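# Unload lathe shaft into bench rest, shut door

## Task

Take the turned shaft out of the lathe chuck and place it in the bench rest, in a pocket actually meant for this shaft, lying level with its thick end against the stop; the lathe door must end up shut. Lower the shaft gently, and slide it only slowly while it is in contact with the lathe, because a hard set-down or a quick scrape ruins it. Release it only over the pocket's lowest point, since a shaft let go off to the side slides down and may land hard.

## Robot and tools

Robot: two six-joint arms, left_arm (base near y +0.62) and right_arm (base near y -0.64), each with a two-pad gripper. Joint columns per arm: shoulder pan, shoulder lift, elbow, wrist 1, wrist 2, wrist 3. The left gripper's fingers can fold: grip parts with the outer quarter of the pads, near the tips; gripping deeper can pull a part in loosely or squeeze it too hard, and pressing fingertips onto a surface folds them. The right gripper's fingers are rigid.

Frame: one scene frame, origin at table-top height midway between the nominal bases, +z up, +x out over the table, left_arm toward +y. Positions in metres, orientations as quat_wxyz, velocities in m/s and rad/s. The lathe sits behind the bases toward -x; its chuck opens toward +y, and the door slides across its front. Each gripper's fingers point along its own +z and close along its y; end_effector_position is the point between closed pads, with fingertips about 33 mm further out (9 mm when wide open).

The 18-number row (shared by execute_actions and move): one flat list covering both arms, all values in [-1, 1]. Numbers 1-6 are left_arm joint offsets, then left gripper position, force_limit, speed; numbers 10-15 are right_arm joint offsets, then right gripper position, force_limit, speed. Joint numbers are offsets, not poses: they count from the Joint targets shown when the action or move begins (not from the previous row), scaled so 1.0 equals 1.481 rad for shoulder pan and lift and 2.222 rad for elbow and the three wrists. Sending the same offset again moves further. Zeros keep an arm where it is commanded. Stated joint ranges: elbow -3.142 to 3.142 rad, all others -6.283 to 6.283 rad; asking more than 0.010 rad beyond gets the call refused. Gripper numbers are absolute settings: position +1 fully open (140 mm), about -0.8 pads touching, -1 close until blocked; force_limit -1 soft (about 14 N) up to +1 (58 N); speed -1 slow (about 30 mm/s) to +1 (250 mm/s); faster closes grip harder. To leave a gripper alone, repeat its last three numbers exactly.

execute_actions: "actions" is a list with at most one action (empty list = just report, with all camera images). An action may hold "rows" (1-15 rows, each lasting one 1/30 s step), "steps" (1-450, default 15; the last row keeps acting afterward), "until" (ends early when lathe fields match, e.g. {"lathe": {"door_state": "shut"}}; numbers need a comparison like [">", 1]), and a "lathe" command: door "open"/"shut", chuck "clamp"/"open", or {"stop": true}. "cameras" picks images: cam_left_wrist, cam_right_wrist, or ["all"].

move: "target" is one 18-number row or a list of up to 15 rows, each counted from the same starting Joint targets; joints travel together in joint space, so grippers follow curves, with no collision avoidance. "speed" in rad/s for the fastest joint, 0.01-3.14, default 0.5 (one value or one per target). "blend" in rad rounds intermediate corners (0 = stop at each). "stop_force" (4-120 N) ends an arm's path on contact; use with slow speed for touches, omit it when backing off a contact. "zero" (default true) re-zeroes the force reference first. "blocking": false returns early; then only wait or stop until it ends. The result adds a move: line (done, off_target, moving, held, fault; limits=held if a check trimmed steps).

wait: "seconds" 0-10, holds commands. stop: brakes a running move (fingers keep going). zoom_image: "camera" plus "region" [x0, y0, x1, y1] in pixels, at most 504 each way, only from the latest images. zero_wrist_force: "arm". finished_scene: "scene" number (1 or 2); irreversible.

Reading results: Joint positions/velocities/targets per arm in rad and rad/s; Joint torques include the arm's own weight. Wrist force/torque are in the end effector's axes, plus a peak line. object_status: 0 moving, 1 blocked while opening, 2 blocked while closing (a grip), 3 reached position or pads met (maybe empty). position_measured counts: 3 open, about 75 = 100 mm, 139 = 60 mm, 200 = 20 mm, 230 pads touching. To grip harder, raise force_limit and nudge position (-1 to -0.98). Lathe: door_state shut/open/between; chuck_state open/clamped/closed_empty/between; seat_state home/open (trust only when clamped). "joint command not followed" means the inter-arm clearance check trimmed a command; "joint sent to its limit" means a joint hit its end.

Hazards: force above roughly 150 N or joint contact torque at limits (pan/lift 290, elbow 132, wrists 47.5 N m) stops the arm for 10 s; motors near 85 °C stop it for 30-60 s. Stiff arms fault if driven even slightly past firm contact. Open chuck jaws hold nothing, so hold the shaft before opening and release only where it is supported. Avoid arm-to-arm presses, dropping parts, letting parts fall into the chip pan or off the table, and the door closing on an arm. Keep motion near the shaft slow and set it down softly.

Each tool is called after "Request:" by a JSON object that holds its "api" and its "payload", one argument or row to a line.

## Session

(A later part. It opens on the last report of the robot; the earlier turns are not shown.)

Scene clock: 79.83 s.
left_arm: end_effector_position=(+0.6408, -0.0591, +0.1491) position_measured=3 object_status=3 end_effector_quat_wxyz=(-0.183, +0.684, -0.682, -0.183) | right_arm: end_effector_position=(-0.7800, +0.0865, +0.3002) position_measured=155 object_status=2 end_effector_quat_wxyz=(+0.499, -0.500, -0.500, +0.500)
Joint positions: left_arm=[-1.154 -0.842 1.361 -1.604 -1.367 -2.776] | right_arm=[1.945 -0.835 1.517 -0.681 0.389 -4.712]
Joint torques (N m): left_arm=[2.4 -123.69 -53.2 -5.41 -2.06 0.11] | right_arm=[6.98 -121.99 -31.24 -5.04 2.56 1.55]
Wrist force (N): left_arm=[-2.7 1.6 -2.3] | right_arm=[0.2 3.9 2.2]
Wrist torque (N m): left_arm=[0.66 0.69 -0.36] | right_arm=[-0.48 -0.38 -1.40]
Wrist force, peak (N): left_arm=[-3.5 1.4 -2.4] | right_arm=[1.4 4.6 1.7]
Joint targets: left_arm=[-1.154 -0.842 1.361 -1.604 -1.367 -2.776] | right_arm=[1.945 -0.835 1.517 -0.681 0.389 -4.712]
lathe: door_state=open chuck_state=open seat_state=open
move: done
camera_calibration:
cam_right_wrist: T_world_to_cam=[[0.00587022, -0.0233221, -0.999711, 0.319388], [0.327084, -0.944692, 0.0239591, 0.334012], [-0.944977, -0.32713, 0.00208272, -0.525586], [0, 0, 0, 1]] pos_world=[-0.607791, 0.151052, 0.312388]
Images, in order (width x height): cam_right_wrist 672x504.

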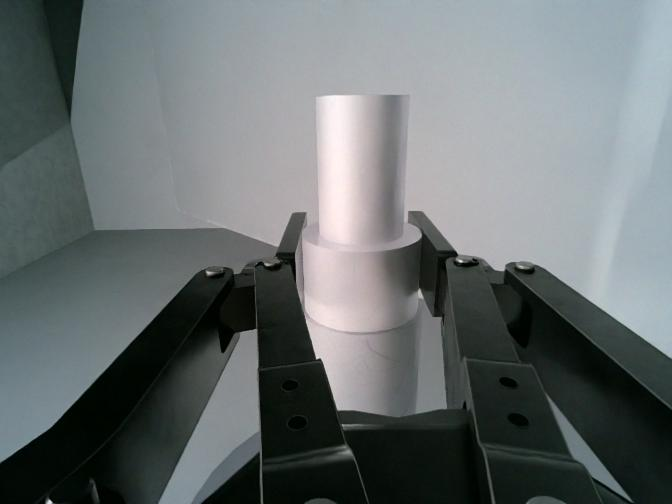

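Request:
{"api": "move", "payload": {
  "target": [0.2053,-0.1404,0.0536,0.2718,-0.3074,0.6058,1,1,1,-0.0127,0.0258,-0.0432,0.0256,-0.0079,0,-0.98,0.5,-1],
  "speed": 0.5
}}

Request:
{"api": "move", "payload": {
  "target": [0.1635,0.5048,-0.3955,0.3155,-0.0578,0.6436,1,1,1,-0.3961,-0.1418,0.1239,-0.0294,-0.264,0,-0.98,0.5,-1],
  "speed": 0.6,
  "cameras": ["all"]
}}

Scene clock: 84.17 s.
left_arm: end_effector_position=(+0.5039, +0.1585, +0.3555) position_measured=3 object_status=3 end_effector_quat_wxyz=(-0.384, -0.353, +0.784, +0.337) end_effector_velocity=(+0.000, +0.000, +0.000) end_effector_angular_velocity=(-0.004, +0.002, -0.001) | right_arm: end_effector_position=(-0.7798, +0.1307, +0.3104) position_measured=155 object_status=2 end_effector_quat_wxyz=(+0.500, -0.500, -0.500, +0.500)
Joint positions: left_arm=[-0.85 -1.051 1.481 -1 -2.05 -1.43] | right_arm=[1.926 -0.797 1.421 -0.624 0.372 -4.712]
Joint velocities: left_arm=[0 0 0 0 -0.001 0.005] | right_arm=[within noise]
Joint torques (N m): left_arm=[-1.42 -73.68 -53.62 -0.64 -1.35 1.87] | right_arm=[2.41 -112.94 -33.68 -4.49 0.15 1.73]
Wrist force (N): left_arm=[-1.1 2.9 -2.1] | right_arm=[0.2 3.9 1.8]
Wrist torque (N m): left_arm=[0.67 0.21 0.22] | right_arm=[-0.46 -0.39 -1.39]
Wrist force, peak (N): left_arm=[-2.3 4.6 -2.0] | right_arm=[-0.8 4.6 2.0]
Joint targets: left_arm=[-0.850 -1.050 1.481 -1.000 -2.050 -1.430] | right_arm=[1.926 -0.797 1.421 -0.624 0.372 -4.712]
lathe: door_state=open chuck_state=open seat_state=open
move: done

Scene clock: 87.07 s.
left_arm: end_effector_position=(+0.7598, +0.1211, +0.2207) position_measured=3 object_status=3 end_effector_quat_wxyz=(+0.707, +0.000, -0.707, +0.000) end_effector_velocity=(+0.000, +0.000, -0.001) end_effector_angular_velocity=(-0.004, +0.001, -0.001) | right_arm: end_effector_position=(-0.2997, +0.1504, +0.3607) position_measured=155 object_status=2 end_effector_quat_wxyz=(+0.500, -0.500, -0.500, +0.500)
Joint positions: left_arm=[-0.608 -0.303 0.602 -0.299 -2.178 0] | right_arm=[1.339 -1.007 1.696 -0.689 -0.215 -4.712]
Joint velocities: left_arm=[0 0.001 0 0 0 0.005] | right_arm=[within noise]
Joint torques (N m): left_arm=[-2.58 -116.59 -50.12 2.47 2.28 1.63] | right_arm=[-5.66 -68.76 -47.53 3.79 -0.64 1.64]
Wrist force (N): left_arm=[0.6 0.5 0.1] | right_arm=[0.0 4.0 1.6]
Wrist torque (N m): left_arm=[-0.02 -0.22 0.10] | right_arm=[-0.44 -0.35 -1.39]
Wrist force, peak (N): left_arm=[-0.6 4.9 -0.9] | right_arm=[-1.1 4.1 6.0]
Joint targets: left_arm=[-0.608 -0.303 0.602 -0.299 -2.178 0.000] | right_arm=[1.339 -1.007 1.696 -0.689 -0.215 -4.712]
lathe: door_state=open chuck_state=open seat_state=open
move: done
camera_calibration:
cam_left_wrist: T_world_to_cam=[[-0.00334473, 0.999992, 0.00214009, -0.103872], [0.353573, 0.00318447, -0.935402, -0.0606615], [-0.935401, -0.00237199, -0.353581, 0.971798], [0, 0, 0, 1]] pos_world=[0.930122, 0.106369, 0.287088]
cam_right_wrist: T_world_to_cam=[[0.00547129, -0.0222932, -0.999737, 0.378274], [0.325684, -0.945202, 0.0228595, 0.235849], [-0.945463, -0.325723, 0.00208906, -0.0513031], [0, 0, 0, 1]] pos_world=[-0.127387, 0.214648, 0.37289]

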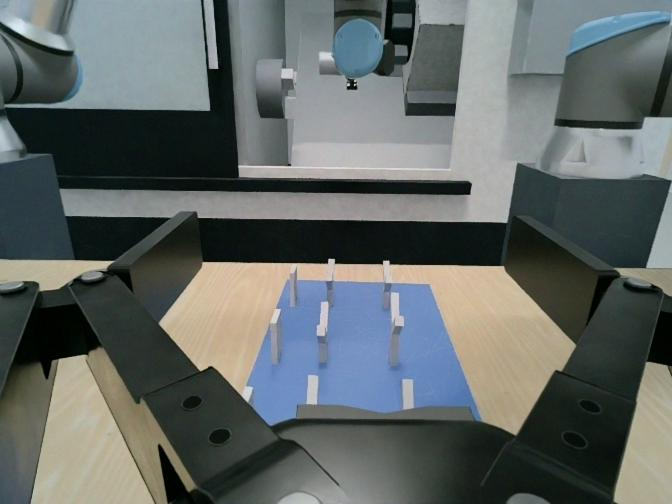

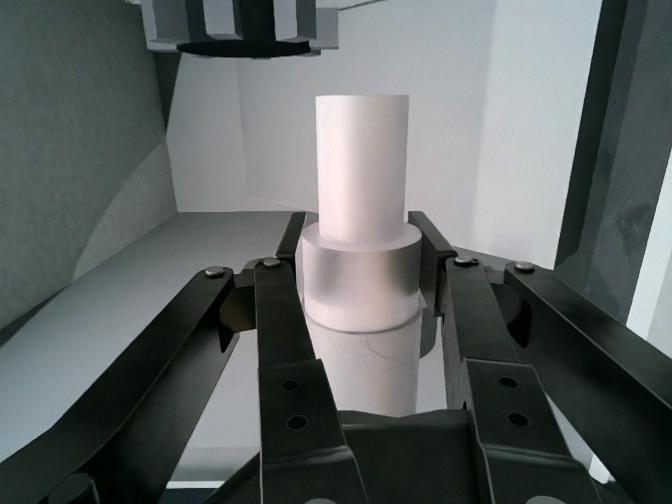

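Request:
{"api": "move", "payload": {
  "target": [-0.0149,-0.5381,0.4221,-0.464,0.0756,0.198,1,1,1,0,0,0,0,0,0,-0.98,0.5,-1],
  "speed": 0.9
}}

Request:
{"api": "move", "payload": {
  "target": [-0.0162,-0.3268,0.4203,-0.6067,0.0747,0.2012,1,1,1,0,0,0,0,0,0,-0.98,0.5,-1],
  "speed": 0.9,
  "cameras": ["cam_left_wrist"]
}}

Scene clock: 90.33 s.
left_arm: end_effector_position=(+0.6506, +0.2384, +0.3138) position_measured=3 object_status=3 end_effector_quat_wxyz=(-0.344, +0.406, +0.829, -0.174) | right_arm: end_effector_position=(-0.2996, +0.1504, +0.3606) position_measured=155 object_status=2 end_effector_quat_wxyz=(+0.500, -0.500, -0.500, +0.500)
Joint positions: left_arm=[-0.63 -1.1 1.539 -1.329 -2.01 0.44] | right_arm=[1.339 -1.007 1.696 -0.689 -0.215 -4.712]
Joint torques (N m): left_arm=[1.55 -107.11 -35.8 -5.18 -3.1 1.13] | right_arm=[-9.37 -68.53 -48.07 4.1 -1.97 1.74]
Wrist force (N): left_arm=[-1.1 -0.8 -1.3] | right_arm=[0.0 3.9 2.2]
Wrist torque (N m): left_arm=[0.06 0.43 -0.30] | right_arm=[-0.46 -0.35 -1.40]
Wrist force, peak (N): left_arm=[2.3 -2.0 -0.8] | right_arm=[0.1 4.4 2.3]
Joint targets: left_arm=[-0.630 -1.100 1.540 -1.330 -2.010 0.440] | right_arm=[1.339 -1.007 1.696 -0.689 -0.215 -4.712]
lathe: door_state=open chuck_state=open seat_state=open
move: done

Scene clock: 92.40 s.
left_arm: end_effector_position=(+0.5506, +0.3605, +0.2005) position_measured=3 object_status=3 end_effector_quat_wxyz=(+0.122, +0.696, +0.697, -0.122) | right_arm: end_effector_position=(-0.2996, +0.1504, +0.3606) position_measured=155 object_status=2 end_effector_quat_wxyz=(+0.500, -0.500, -0.500, +0.500)
Joint positions: left_arm=[-0.654 -1.584 2.473 -2.678 -1.844 0.887] | right_arm=[1.339 -1.007 1.696 -0.689 -0.215 -4.712]
Joint torques (N m): left_arm=[0.47 -38.02 -26.12 -8.37 -3.32 0.76] | right_arm=[-8.6 -68.04 -47.61 4.02 -1.86 1.54]
Wrist force (N): left_arm=[-3.2 1.2 -3.0] | right_arm=[-0.2 3.7 1.8]
Wrist torque (N m): left_arm=[0.60 0.85 -0.30] | right_arm=[-0.52 -0.31 -1.40]
Wrist force, peak (N): left_arm=[-3.5 1.8 -3.0] | right_arm=[0.2 4.3 2.3]
Joint targets: left_arm=[-0.654 -1.584 2.474 -2.678 -1.844 0.887] | right_arm=[1.339 -1.007 1.696 -0.689 -0.215 -4.712]
lathe: door_state=open chuck_state=open seat_state=open
move: done
camera_calibration:
cam_left_wrist: T_world_to_cam=[[0.999995, 0.00197706, -0.0025812, -0.535644], [0.0031812, -0.758975, 0.651112, 0.143274], [-0.000671778, -0.651116, -0.758978, 0.570085], [0, 0, 0, 1]] pos_world=[0.535568, 0.480992, 0.338012]
Images, in order (width x height): cam_left_wrist 672x504.

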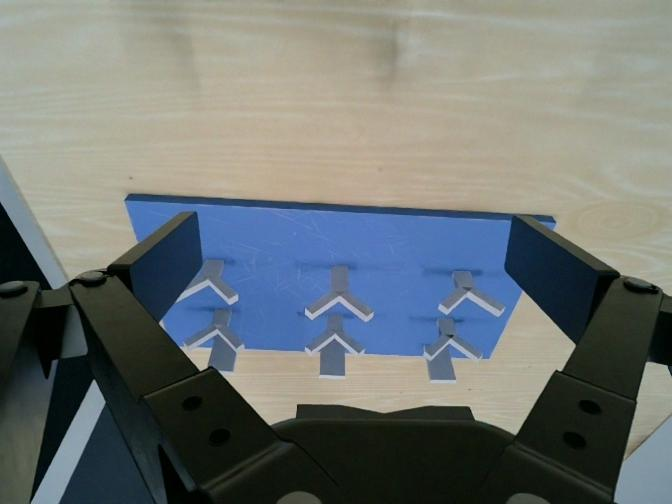

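Request:
{"api": "zoom_image", "payload": {
  "camera": "cam_left_wrist",
  "region": [280, 250, 400, 390]
}}

Request:
{"api": "zoom_image", "payload": {
  "camera": "cam_left_wrist",
  "region": [400, 250, 520, 390]
}}

Request:
{"api": "zoom_image", "payload": {
  "camera": "cam_left_wrist",
  "region": [160, 240, 280, 380]
}}

Scaled by 3.600 from the camera's 672x504 image, which has a finer 960x720 frame.

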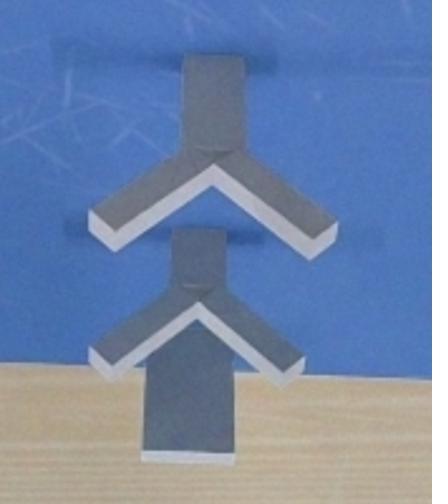

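Scaled by 3.600 from the camera's 672x504 image, which has a finer 960x720 frame.

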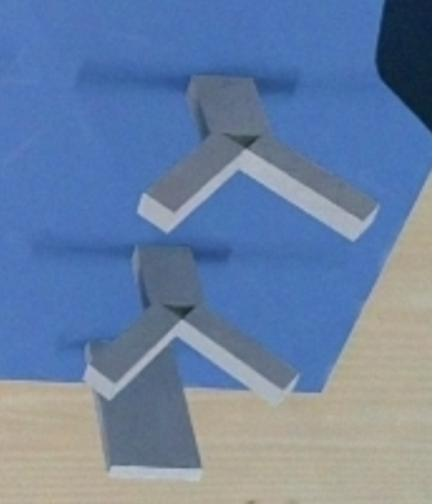

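Scaled by 3.600 from the camera's 672x504 image, which has a finer 960x720 frame.

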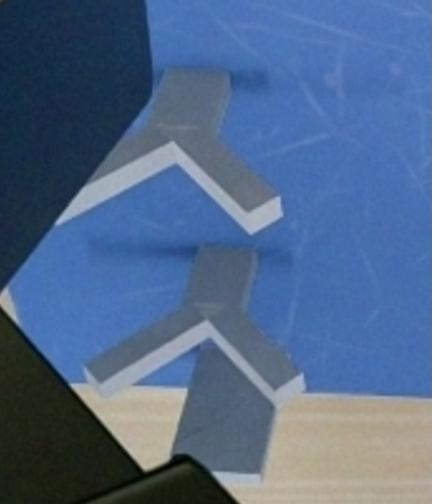

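Request:
{"api": "move", "payload": {
  "target": [0,0,0,0,0,0,1,1,1,-0.3548,-0.0349,-0.0744,-0.6092,-0.6102,0.3975,-0.98,0.5,-1],
  "speed": 0.5,
  "cameras": ["all"]
}}

Request:
{"api": "zoom_image", "payload": {
  "camera": "cam_left_wrist",
  "region": [200, 150, 500, 400]
}}

Scene clock: 98.27 s.
left_arm: end_effector_position=(+0.5505, +0.3606, +0.2004) position_measured=3 object_status=3 end_effector_quat_wxyz=(+0.122, +0.696, +0.697, -0.122) | right_arm: end_effector_position=(+0.5453, +0.1649, +0.2598) position_measured=155 object_status=2 end_effector_quat_wxyz=(+0.000, +0.726, +0.688, +0.000)
Joint positions: left_arm=[-0.654 -1.584 2.474 -2.678 -1.844 0.887] | right_arm=[0.814 -1.059 1.531 -2.042 -1.57 -3.829]
Joint torques (N m): left_arm=[3.08 -49.68 -25.76 -8.39 -3.21 1.55] | right_arm=[-4.17 -78.61 -40.58 -9.39 -1.97 2.79]
Wrist force (N): left_arm=[-3.0 1.1 -2.7] | right_arm=[-1.6 -2.5 6.3]
Wrist torque (N m): left_arm=[0.58 0.81 -0.30] | right_arm=[-0.11 0.60 -0.73]
Wrist force, peak (N): left_arm=[-3.4 1.9 -3.4] | right_arm=[-0.3 4.6 6.0]
Joint targets: left_arm=[-0.654 -1.584 2.474 -2.678 -1.844 0.887] | right_arm=[0.814 -1.058 1.531 -2.043 -1.571 -3.829]
lathe: door_state=open chuck_state=open seat_state=open
move: done
camera_calibration:
cam_left_wrist: T_world_to_cam=[[0.999995, 0.00197596, -0.00258108, -0.535644], [0.00318034, -0.758926, 0.651169, 0.143296], [-0.000672169, -0.651174, -0.758928, 0.57002], [0, 0, 0, 1]] pos_world=[0.535568, 0.480992, 0.337912]
cam_right_wrist: T_world_to_cam=[[0.997106, -0.0758533, 0.00507572, -0.519842], [-0.073345, -0.942272, 0.326717, 0.114888], [-0.0199998, -0.326144, -0.945109, 0.494026], [0, 0, 0, 1]] pos_world=[0.536645, 0.229947, 0.432011]

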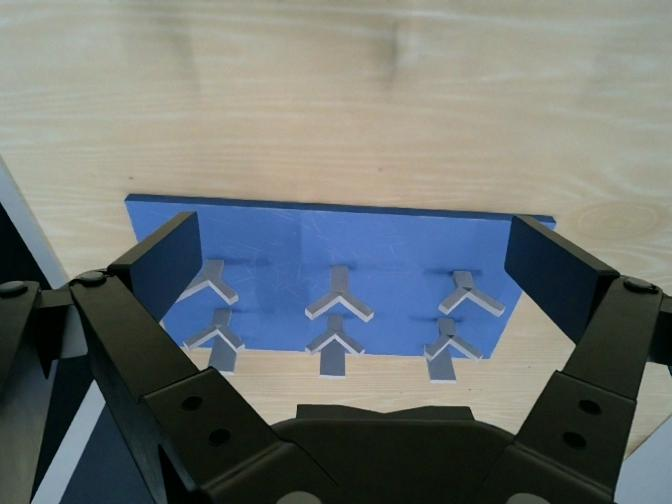

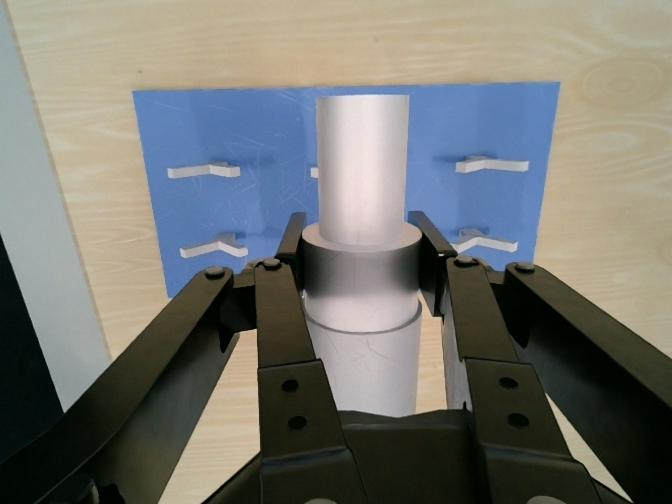

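Scaled by 1.680 from the camera's 672x504 image, which has a finer 960x720 frame.

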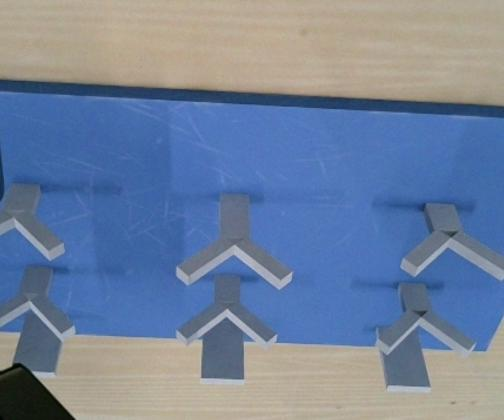

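Request:
{"api": "zoom_image", "payload": {
  "camera": "cam_right_wrist",
  "region": [140, 80, 320, 270]
}}

Request:
{"api": "zoom_image", "payload": {
  "camera": "cam_right_wrist",
  "region": [400, 80, 580, 270]
}}

Scaled by 2.653 from the camera's 672x504 image, which has a finer 960x720 frame.

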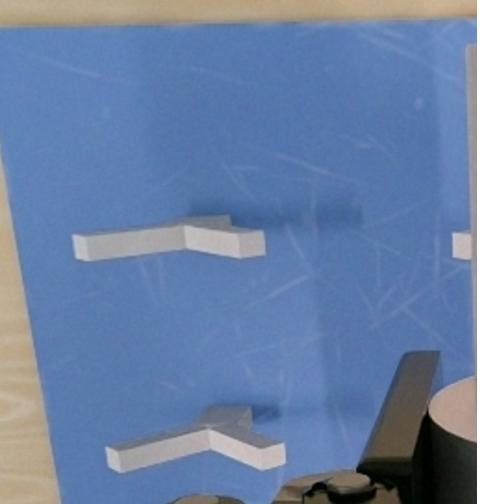

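Scaled by 2.653 from the camera's 672x504 image, which has a finer 960x720 frame.

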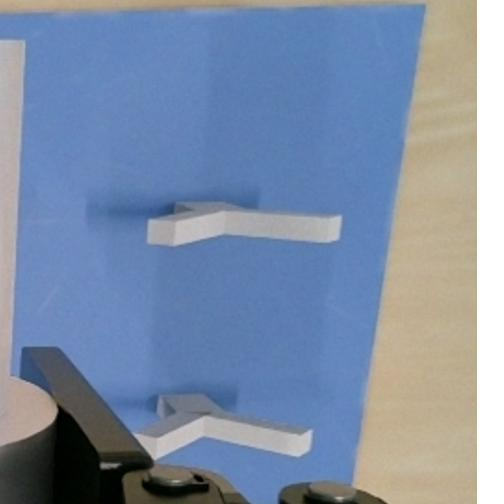

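Request:
{"api": "move", "payload": {
  "target": [
    [0,0,0,0,0,0,1,1,1,0,0,0,0,0,0.7061,-0.98,0.5,-1],
    [0,0,0,0,0,0,1,1,1,0.0138,0.0992,-0.0022,-0.0643,0,0.7061,-0.98,0.5,-1]
  ],
  "speed": [0.6,0.1],
  "blend": 0.05,
  "cameras": ["all"]
}}

Request:
{"api": "zoom_image", "payload": {
  "camera": "cam_left_wrist",
  "region": [190, 230, 490, 450]
}}

Scene clock: 104.83 s.
left_arm: end_effector_position=(+0.5505, +0.3606, +0.2004) position_measured=3 object_status=3 end_effector_quat_wxyz=(+0.122, +0.696, +0.697, -0.122) | right_arm: end_effector_position=(+0.5509, +0.2000, +0.1404) position_measured=155 object_status=2 end_effector_quat_wxyz=(+0.000, +1.000, -0.016, +0.000)
Joint positions: left_arm=[-0.654 -1.584 2.474 -2.678 -1.844 0.887] | right_arm=[0.834 -0.911 1.526 -2.186 -1.571 -2.26]
Joint torques (N m): left_arm=[3.7 -50.74 -25.71 -8.17 -3.33 1.65] | right_arm=[-4.79 -121.86 -54.7 -2.69 -0.39 2.32]
Wrist force (N): left_arm=[-3.5 1.4 -3.0] | right_arm=[-2.0 -2.4 5.4]
Wrist torque (N m): left_arm=[0.65 0.91 -0.31] | right_arm=[-0.05 0.68 -0.86]
Wrist force, peak (N): left_arm=[-3.7 1.6 -3.3] | right_arm=[-1.8 -2.6 8.9]
Joint targets: left_arm=[-0.654 -1.584 2.474 -2.678 -1.844 0.887] | right_arm=[0.834 -0.911 1.526 -2.186 -1.571 -2.260]
lathe: door_state=open chuck_state=open seat_state=open
move: done
camera_calibration:
cam_left_wrist: T_world_to_cam=[[0.999995, 0.00197596, -0.00258108, -0.535644], [0.00318034, -0.758926, 0.651169, 0.143296], [-0.000672169, -0.651174, -0.758928, 0.57002], [0, 0, 0, 1]] pos_world=[0.535568, 0.480992, 0.337912]
cam_right_wrist: T_world_to_cam=[[-0.0537582, -0.998542, 0.00490987, 0.241369], [-0.94374, 0.0524133, 0.326508, 0.467952], [-0.326289, 0.0129188, -0.945182, 0.493754], [0, 0, 0, 1]] pos_world=[0.615707, 0.210111, 0.312712]

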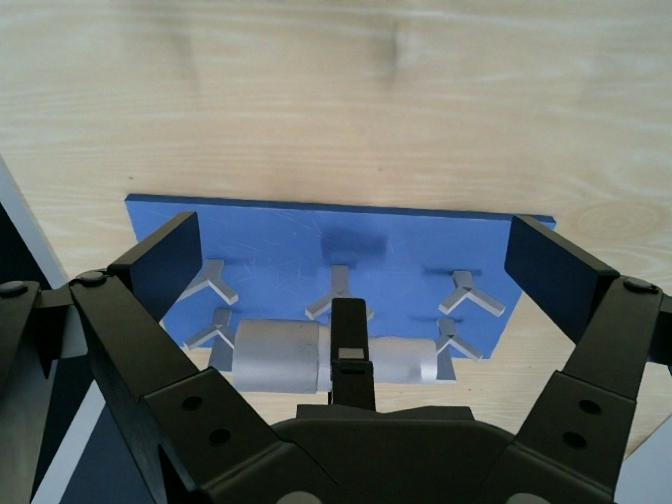

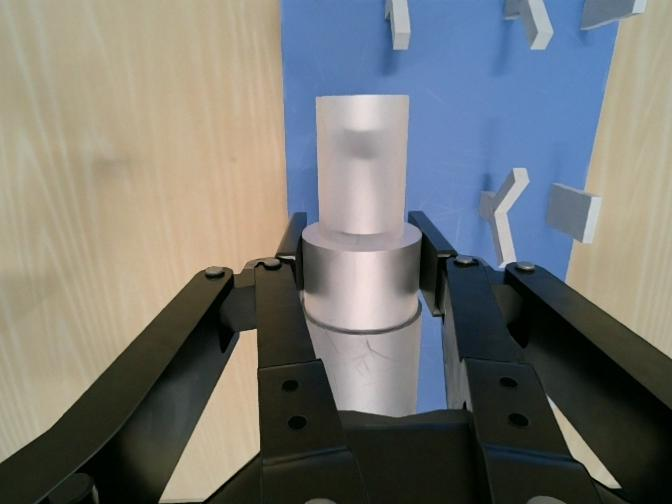

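Scaled by 1.680 from the camera's 672x504 image, which has a finer 960x720 frame.

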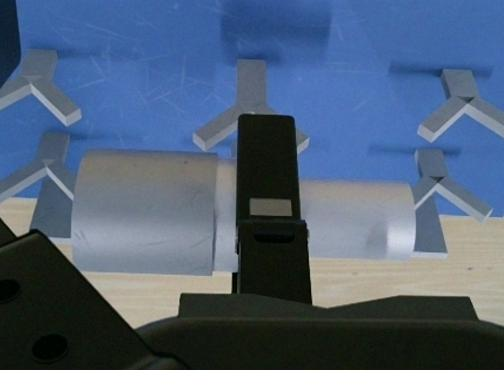

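Request:
{"api": "move", "payload": {
  "target": [0,0,0,0,0,0,1,1,1,-0.0219,-0.054,0.0442,-0.0081,0,-0.7141,-0.98,0.5,-1],
  "speed": 0.5,
  "cameras": ["all"]
}}

Request:
{"api": "zoom_image", "payload": {
  "camera": "cam_left_wrist",
  "region": [240, 230, 440, 420]
}}

Request:
{"api": "zoom_image", "payload": {
  "camera": "cam_right_wrist",
  "region": [240, 60, 480, 300]
}}

Scene clock: 109.73 s.
left_arm: end_effector_position=(+0.5505, +0.3606, +0.2004) position_measured=3 object_status=3 end_effector_quat_wxyz=(+0.122, +0.696, +0.697, -0.122) | right_arm: end_effector_position=(+0.5463, +0.1494, +0.1606) position_measured=155 object_status=2 end_effector_quat_wxyz=(+0.000, +0.724, +0.690, +0.000)
Joint positions: left_arm=[-0.654 -1.584 2.474 -2.678 -1.844 0.887] | right_arm=[0.802 -0.992 1.624 -2.204 -1.571 -3.847]
Joint torques (N m): left_arm=[3.29 -49.63 -25.92 -8.38 -3.29 1.53] | right_arm=[3.95 -78.95 -57.18 -6.99 1.61 -1.74]
Wrist force (N): left_arm=[-3.2 1.1 -3.0] | right_arm=[-1.4 -2.4 6.2]
Wrist torque (N m): left_arm=[0.58 0.85 -0.30] | right_arm=[-0.08 0.57 -0.81]
Wrist force, peak (N): left_arm=[-3.8 1.4 -3.2] | right_arm=[-2.3 -3.1 6.7]
Joint targets: left_arm=[-0.654 -1.584 2.474 -2.678 -1.844 0.887] | right_arm=[0.802 -0.991 1.624 -2.204 -1.571 -3.847]
lathe: door_state=open chuck_state=open seat_state=open
move: done
camera_calibration:
cam_left_wrist: T_world_to_cam=[[0.999995, 0.00197596, -0.00258108, -0.535644], [0.00318034, -0.758926, 0.651169, 0.143296], [-0.000672169, -0.651174, -0.758928, 0.57002], [0, 0, 0, 1]] pos_world=[0.535568, 0.480992, 0.337912]
cam_right_wrist: T_world_to_cam=[[0.997485, -0.0706566, 0.00565718, -0.522618], [-0.0686303, -0.942747, 0.326371, 0.130316], [-0.017727, -0.325939, -0.945225, 0.393965], [0, 0, 0, 1]] pos_world=[0.53723, 0.214337, 0.332811]

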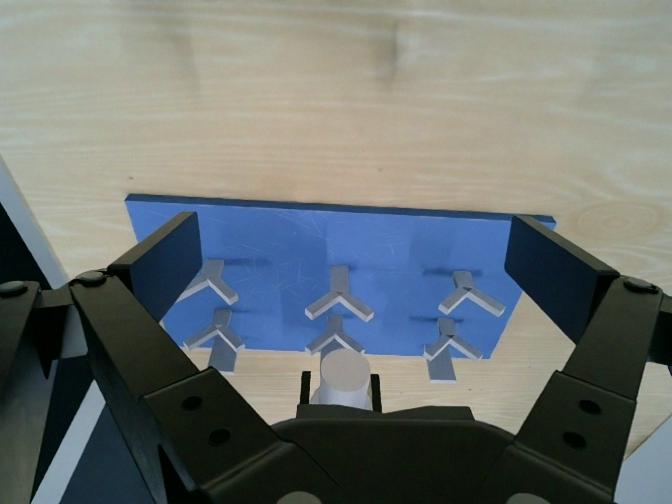

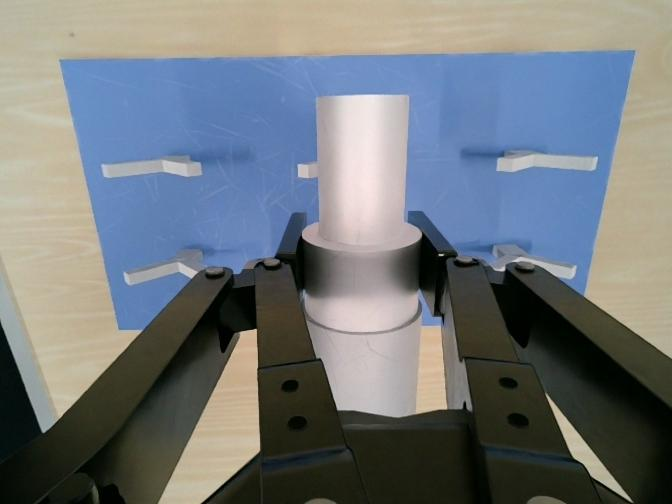

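Scaled by 2.520 from the camera's 672x504 image, which has a finer 960x720 frame.

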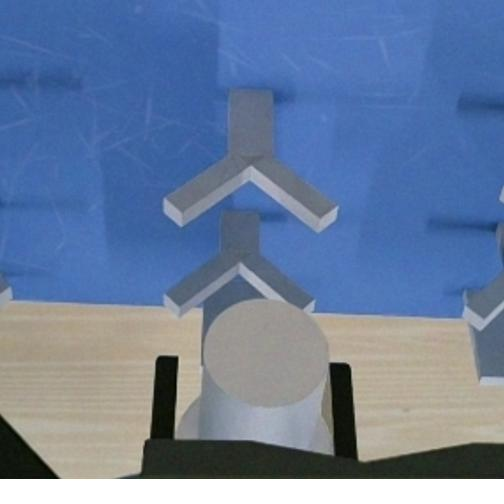

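Scaled by 2.100 from the camera's 672x504 image, which has a finer 960x720 frame.

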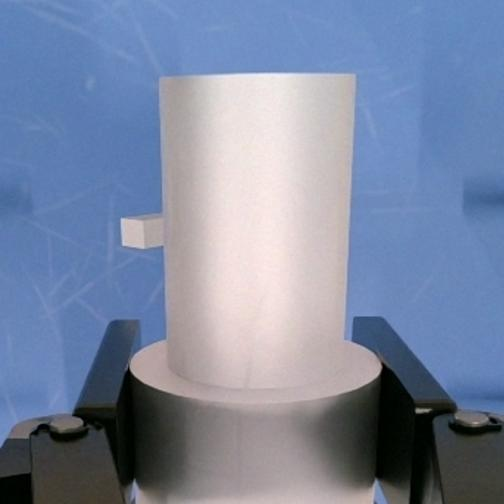

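Request:
{"api": "move", "payload": {
  "target": [0,0,0,0,0,0,1,1,1,0.00108,0.02654,0.0092,-0.02687,0,0.0007,-0.98,0.5,-1],
  "speed": 0.04,
  "stop_force": 8,
  "cameras": ["all"]
}}

Request:
{"api": "zoom_image", "payload": {
  "camera": "cam_left_wrist",
  "region": [240, 230, 440, 420]
}}

Request:
{"api": "zoom_image", "payload": {
  "camera": "cam_right_wrist",
  "region": [240, 60, 480, 300]
}}

Scene clock: 113.13 s.
left_arm: end_effector_position=(+0.5505, +0.3606, +0.2004) position_measured=3 object_status=3 end_effector_quat_wxyz=(+0.122, +0.696, +0.697, -0.122) | right_arm: end_effector_position=(+0.5443, +0.1495, +0.1200) position_measured=155 object_status=2 end_effector_quat_wxyz=(+0.000, +0.724, +0.690, +0.000)
Joint positions: left_arm=[-0.654 -1.584 2.474 -2.678 -1.844 0.887] | right_arm=[0.803 -0.952 1.644 -2.263 -1.571 -3.845]
Joint torques (N m): left_arm=[3.78 -49.04 -26.24 -8.31 -3.2 1.69] | right_arm=[5.57 -117.92 -54.61 -2.52 2.45 0.79]
Wrist force (N): left_arm=[-3.4 1.4 -3.3] | right_arm=[-1.7 -2.5 6.0]
Wrist torque (N m): left_arm=[0.65 0.89 -0.31] | right_arm=[-0.11 0.65 -0.88]
Wrist force, peak (N): left_arm=[-3.6 1.6 -3.3] | right_arm=[-1.8 -2.4 7.2]
Joint targets: left_arm=[-0.654 -1.584 2.474 -2.678 -1.844 0.887] | right_arm=[0.803 -0.952 1.644 -2.263 -1.571 -3.845]
lathe: door_state=open chuck_state=open seat_state=open
move: done
camera_calibration:
cam_left_wrist: T_world_to_cam=[[0.999995, 0.00197596, -0.00258108, -0.535644], [0.00318034, -0.758926, 0.651169, 0.143296], [-0.000672169, -0.651174, -0.758928, 0.57002], [0, 0, 0, 1]] pos_world=[0.535568, 0.480992, 0.337912]
cam_right_wrist: T_world_to_cam=[[0.997505, -0.0703724, 0.00556445, -0.52033], [-0.0683298, -0.942737, 0.326462, 0.143328], [-0.0177281, -0.326027, -0.945194, 0.355595], [0, 0, 0, 1]] pos_world=[0.53513, 0.214437, 0.292211]

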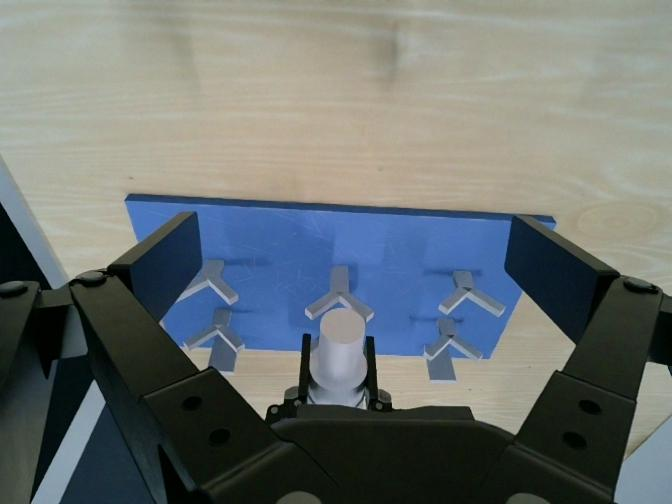

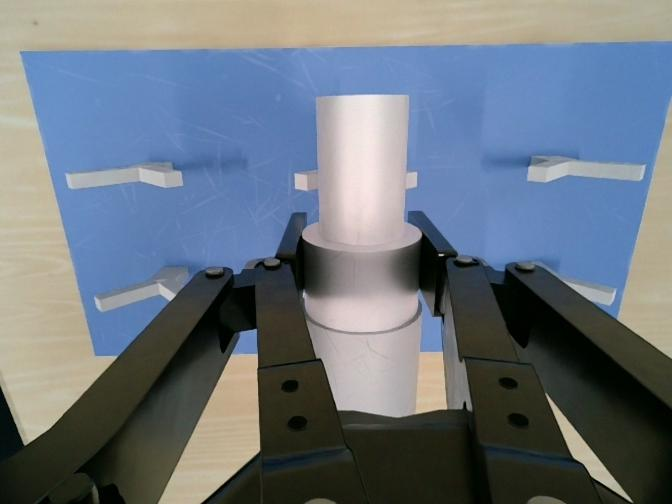

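Scaled by 2.520 from the camera's 672x504 image, which has a finer 960x720 frame.

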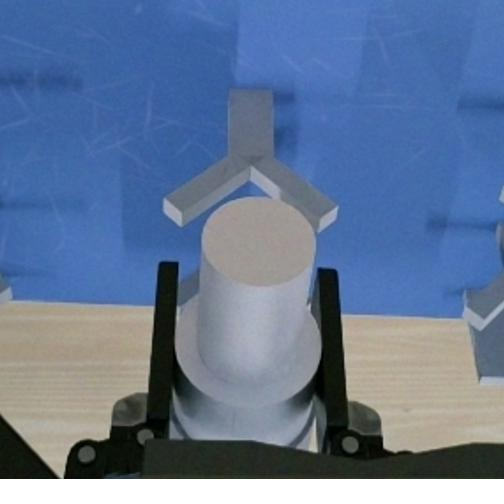

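Scaled by 2.100 from the camera's 672x504 image, which has a finer 960x720 frame.

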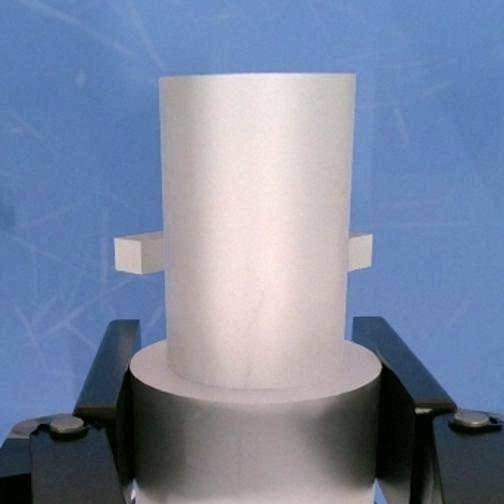

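Request:
{"api": "move", "payload": {
  "target": [
    [0,0,0,0,0,0,1,1,1,0.00176,0.01573,0.00153,-0.01202,0,0.00117,-0.98,0.5,-1],
    [0,0,0,0,0,0,1,1,1,0.00176,0.03052,0.00419,-0.02457,0,0.00117,-0.98,0.5,-1]
  ],
  "speed": [0.02,0.004],
  "blend": 0.002,
  "stop_force": 5,
  "cameras": ["all"]
}}

Request:
{"api": "zoom_image", "payload": {
  "camera": "cam_left_wrist",
  "region": [240, 230, 440, 420]
}}

Request:
{"api": "zoom_image", "payload": {
  "camera": "cam_right_wrist",
  "region": [240, 60, 480, 300]
}}

each speed must be a number from 0.01 to 3.14 (rad/s); nothing of the call was run

Scaled by 2.520 from the camera's 672x504 image, which has a finer 960x720 frame.

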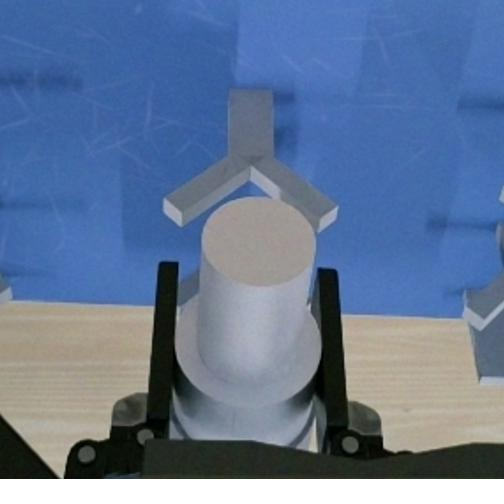

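Scaled by 2.100 from the camera's 672x504 image, which has a finer 960x720 frame.

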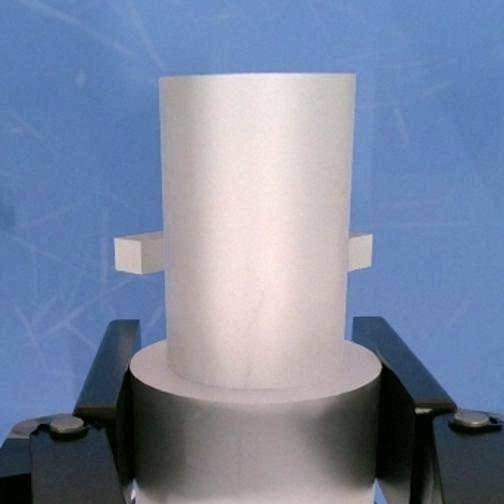

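Request:
{"api": "move", "payload": {
  "target": [0,0,0,0,0,0,1,1,1,0.00176,0.01573,0.00153,-0.01202,0,0.00117,-0.98,0.5,-1],
  "speed": 0.015,
  "stop_force": 5,
  "cameras": ["all"]
}}

Request:
{"api": "zoom_image", "payload": {
  "camera": "cam_left_wrist",
  "region": [240, 230, 440, 420]
}}

Request:
{"api": "zoom_image", "payload": {
  "camera": "cam_right_wrist",
  "region": [240, 60, 480, 300]
}}

Scene clock: 117.27 s.
left_arm: end_effector_position=(+0.5505, +0.3606, +0.2004) position_measured=3 object_status=3 end_effector_quat_wxyz=(+0.122, +0.696, +0.697, -0.122) | right_arm: end_effector_position=(+0.5433, +0.1520, +0.0998) position_measured=155 object_status=2 end_effector_quat_wxyz=(+0.000, +0.724, +0.690, +0.000)
Joint positions: left_arm=[-0.654 -1.584 2.474 -2.678 -1.844 0.887] | right_arm=[0.806 -0.929 1.648 -2.29 -1.571 -3.843]
Joint torques (N m): left_arm=[4.81 -50.84 -25.83 -8.15 -3.36 1.57] | right_arm=[7.19 -116.62 -38.97 -2.82 2.45 1.54]
Wrist force (N): left_arm=[-3.6 1.1 -3.1] | right_arm=[-1.7 -2.1 6.2]
Wrist torque (N m): left_arm=[0.59 0.93 -0.30] | right_arm=[-0.03 0.66 -0.87]
Wrist force, peak (N): left_arm=[-3.8 1.6 -3.2] | right_arm=[-2.0 -2.6 6.4]
Joint targets: left_arm=[-0.654 -1.584 2.474 -2.678 -1.844 0.887] | right_arm=[0.806 -0.929 1.648 -2.290 -1.571 -3.843]
lathe: door_state=open chuck_state=open seat_state=open
move: done
camera_calibration:
cam_left_wrist: T_world_to_cam=[[0.999995, 0.00197596, -0.00258108, -0.535644], [0.00318034, -0.758926, 0.651169, 0.143296], [-0.000672169, -0.651174, -0.758928, 0.57002], [0, 0, 0, 1]] pos_world=[0.535568, 0.480992, 0.337912]
cam_right_wrist: T_world_to_cam=[[0.997512, -0.0702785, 0.00553129, -0.51916], [-0.0682301, -0.942745, 0.326462, 0.152133], [-0.0177286, -0.326027, -0.945194, 0.337396], [0, 0, 0, 1]] pos_world=[0.53423, 0.216937, 0.272111]

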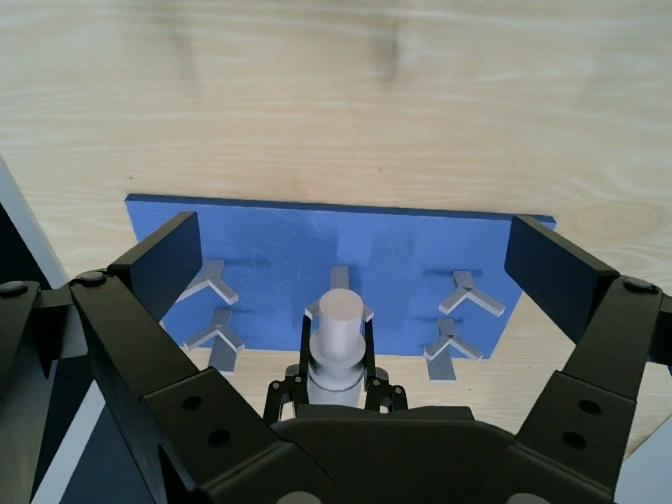

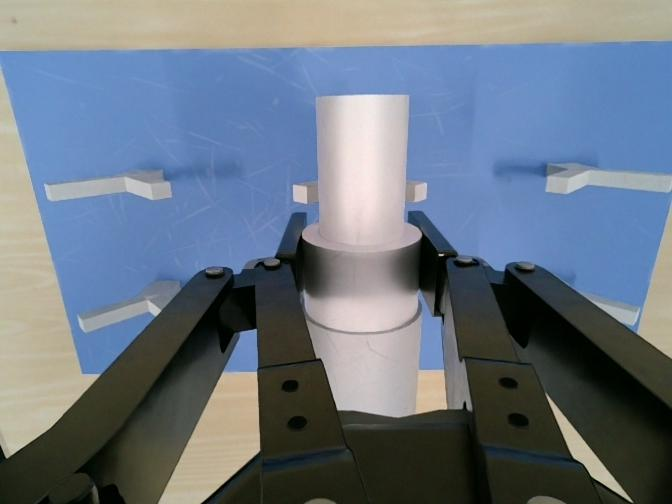

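Scaled by 2.520 from the camera's 672x504 image, which has a finer 960x720 frame.

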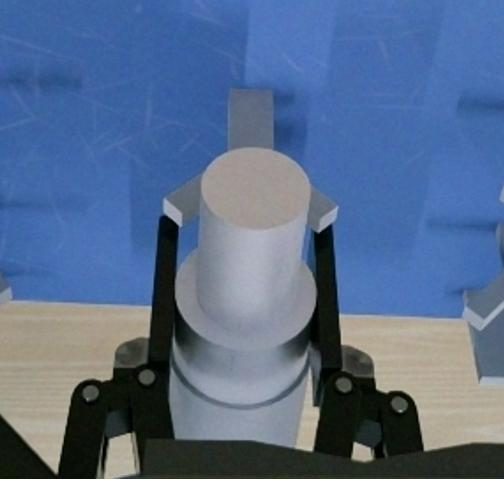

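Scaled by 2.100 from the camera's 672x504 image, which has a finer 960x720 frame.

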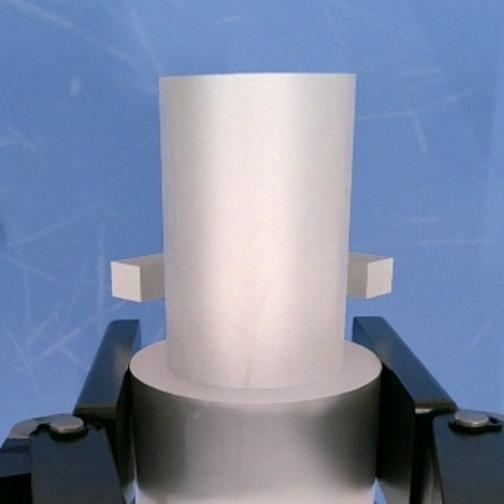

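Request:
{"api": "move", "payload": {
  "target": [0,0,0,0,0,0.09,1,1,1,0,0.01479,0.00266,-0.01255,0,0,-0.98,0.5,-1],
  "speed": 0.03,
  "stop_force": 5,
  "cameras": ["cam_right_wrist"]
}}

Request:
{"api": "zoom_image", "payload": {
  "camera": "cam_right_wrist",
  "region": [240, 60, 480, 300]
}}

Scene clock: 126.40 s.
left_arm: end_effector_position=(+0.5505, +0.3606, +0.2004) position_measured=3 object_status=3 end_effector_quat_wxyz=(+0.134, +0.762, +0.624, -0.109) | right_arm: end_effector_position=(+0.5434, +0.1520, +0.0803) position_measured=155 object_status=2 end_effector_quat_wxyz=(+0.000, +0.724, +0.690, +0.000)
Joint positions: left_arm=[-0.654 -1.584 2.474 -2.678 -1.844 1.087] | right_arm=[0.806 -0.907 1.654 -2.318 -1.571 -3.843]
Joint torques (N m): left_arm=[3.43 -49.79 -26.36 -8.27 -3.23 -1.82] | right_arm=[-0.44 -108.92 -34.41 -1.9 2.39 -0.91]
Wrist force (N): left_arm=[-3.4 1.5 -2.8] | right_arm=[-1.2 -1.4 -0.3]
Wrist torque (N m): left_arm=[0.66 0.89 -0.42] | right_arm=[-0.06 0.33 -0.94]
Wrist force, peak (N): left_arm=[-3.6 1.3 -3.7] | right_arm=[-1.7 -2.7 6.5]
Joint targets: left_arm=[-0.654 -1.584 2.474 -2.678 -1.844 1.087] | right_arm=[0.806 -0.907 1.654 -2.317 -1.571 -3.843]
lathe: door_state=open chuck_state=open seat_state=open
move: contact (right_arm)
camera_calibration:
cam_right_wrist: T_world_to_cam=[[0.997507, -0.0703419, 0.00565191, -0.519065], [-0.0683312, -0.94277, 0.326366, 0.158615], [-0.0176288, -0.325939, -0.945227, 0.318806], [0, 0, 0, 1]] pos_world=[0.53423, 0.216937, 0.252511]
Images, in order (width x height): cam_right_wrist 672x504.

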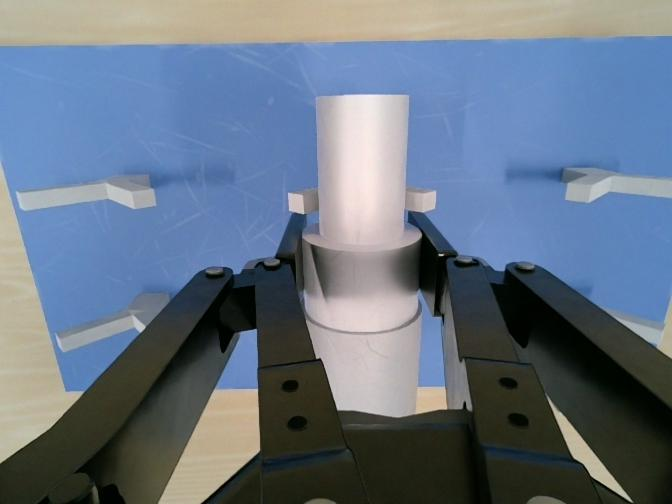

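Scaled by 2.100 from the camera's 672x504 image, which has a finer 960x720 frame.

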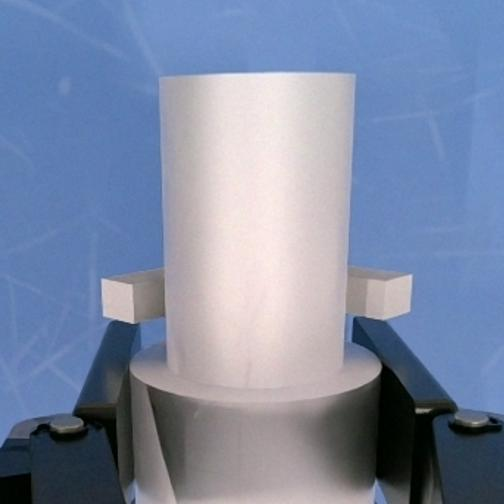

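Request:
{"api": "execute_actions", "payload": {
  "actions": [
    {"rows":[[0,0,0,0,0,0,1,1,1,0,-0.00089,-0.00015,0.00074,0,0,-0.98,0.5,-1]],"steps":15}
  ]
}}

Request:
{"api": "move", "payload": {
  "target": [0,0,0,0,0,-0.09,1,1,1,-0.00576,-0.00862,0.01091,-0.00515,0,-0.00384,-0.98,0.5,-1],
  "speed": 0.04,
  "stop_force": 5,
  "cameras": ["cam_left_wrist"]
}}

Scene clock: 127.70 s.
left_arm: end_effector_position=(+0.5505, +0.3606, +0.2004) position_measured=3 object_status=3 end_effector_quat_wxyz=(+0.134, +0.762, +0.624, -0.109) | right_arm: end_effector_position=(+0.5434, +0.1521, +0.0816) position_measured=155 object_status=2 end_effector_quat_wxyz=(+0.000, +0.724, +0.690, +0.000)
Joint positions: left_arm=[-0.654 -1.584 2.474 -2.678 -1.844 1.087] | right_arm=[0.806 -0.909 1.653 -2.316 -1.571 -3.843]
Joint torques (N m): left_arm=[4.07 -51.12 -26.34 -8.23 -3.08 -1.84] | right_arm=[-0.02 -81.92 -52.65 -8.86 2.58 -1.03]
Wrist force (N): left_arm=[-3.2 1.8 -3.1] | right_arm=[-1.7 -2.5 6.1]
Wrist torque (N m): left_arm=[0.73 0.84 -0.42] | right_arm=[-0.10 0.65 -0.88]
Wrist force, peak (N): left_arm=[-3.6 1.6 -3.4] | right_arm=[-1.9 -2.3 6.4]
Joint targets: left_arm=[-0.654 -1.584 2.474 -2.678 -1.844 1.087] | right_arm=[0.806 -0.909 1.653 -2.316 -1.571 -3.843]
lathe: door_state=open chuck_state=open seat_state=open

Scene clock: 133.30 s.
left_arm: end_effector_position=(+0.5505, +0.3606, +0.2004) position_measured=3 object_status=3 end_effector_quat_wxyz=(+0.122, +0.696, +0.697, -0.122) | right_arm: end_effector_position=(+0.5428, +0.1400, +0.0815) position_measured=155 object_status=2 end_effector_quat_wxyz=(+0.000, +0.724, +0.690, +0.000)
Joint positions: left_arm=[-0.654 -1.584 2.474 -2.678 -1.844 0.887] | right_arm=[0.797 -0.921 1.678 -2.327 -1.571 -3.851]
Joint torques (N m): left_arm=[3.2 -50.07 -26.53 -8.16 -3.14 1.6] | right_arm=[-3.35 -109.68 -41.3 -7.5 2.27 -0.75]
Wrist force (N): left_arm=[-3.3 1.5 -3.0] | right_arm=[-1.5 -2.7 6.4]
Wrist torque (N m): left_arm=[0.66 0.86 -0.37] | right_arm=[-0.15 0.62 -0.70]
Wrist force, peak (N): left_arm=[-3.6 1.3 -3.5] | right_arm=[-2.0 -2.3 6.6]
Joint targets: left_arm=[-0.654 -1.584 2.474 -2.678 -1.844 0.887] | right_arm=[0.797 -0.921 1.678 -2.327 -1.571 -3.851]
lathe: door_state=open chuck_state=open seat_state=open
move: done
camera_calibration:
cam_left_wrist: T_world_to_cam=[[0.999995, 0.00197596, -0.00258108, -0.535644], [0.00318034, -0.758926, 0.651169, 0.143296], [-0.000672169, -0.651174, -0.758928, 0.57002], [0, 0, 0, 1]] pos_world=[0.535568, 0.480992, 0.337912]
Images, in order (width x height): cam_left_wrist 672x504.

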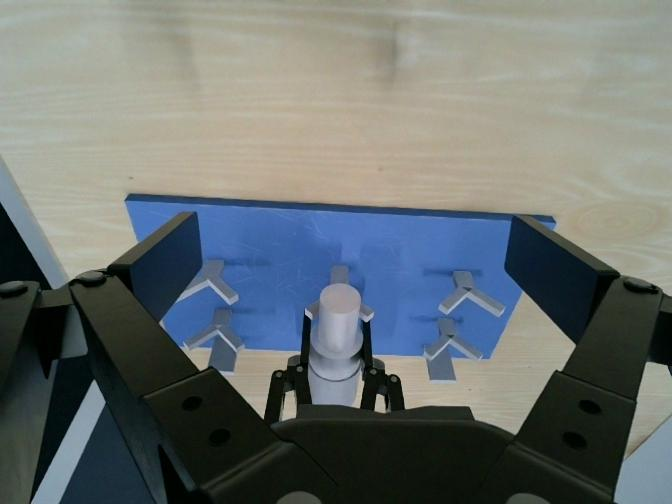

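Request:
{"api": "move", "payload": {
  "target": [0,0,0,0,0,0.045,1,1,1,-0.00346,-0.00517,0.00655,-0.00309,0,-0.0023,-0.98,0.5,-1],
  "speed": 0.03,
  "stop_force": 5
}}

Scene clock: 137.43 s.
left_arm: end_effector_position=(+0.5505, +0.3606, +0.2004) position_measured=3 object_status=3 end_effector_quat_wxyz=(+0.128, +0.730, +0.661, -0.116) | right_arm: end_effector_position=(+0.5425, +0.1354, +0.0815) position_measured=155 object_status=2 end_effector_quat_wxyz=(+0.000, +0.724, +0.690, +0.000)
Joint positions: left_arm=[-0.654 -1.584 2.474 -2.678 -1.844 0.987] | right_arm=[0.794 -0.926 1.687 -2.332 -1.571 -3.854]
Joint torques (N m): left_arm=[3.56 -48.94 -27.26 -8.19 -3.09 -1.87] | right_arm=[3.47 -76.8 -49.09 -1.36 -3.03 1.89]
Wrist force (N): left_arm=[-3.3 1.7 -3.0] | right_arm=[4.3 -3.6 5.0]
Wrist torque (N m): left_arm=[0.71 0.86 -0.44] | right_arm=[-0.08 0.73 -0.61]
Wrist force, peak (N): left_arm=[-3.7 1.3 -3.4] | right_arm=[5.0 -2.8 5.4]
Joint targets: left_arm=[-0.654 -1.584 2.474 -2.678 -1.844 0.987] | right_arm=[0.794 -0.926 1.687 -2.332 -1.571 -3.854]
lathe: door_state=open chuck_state=open seat_state=open
move: contact (right_arm)


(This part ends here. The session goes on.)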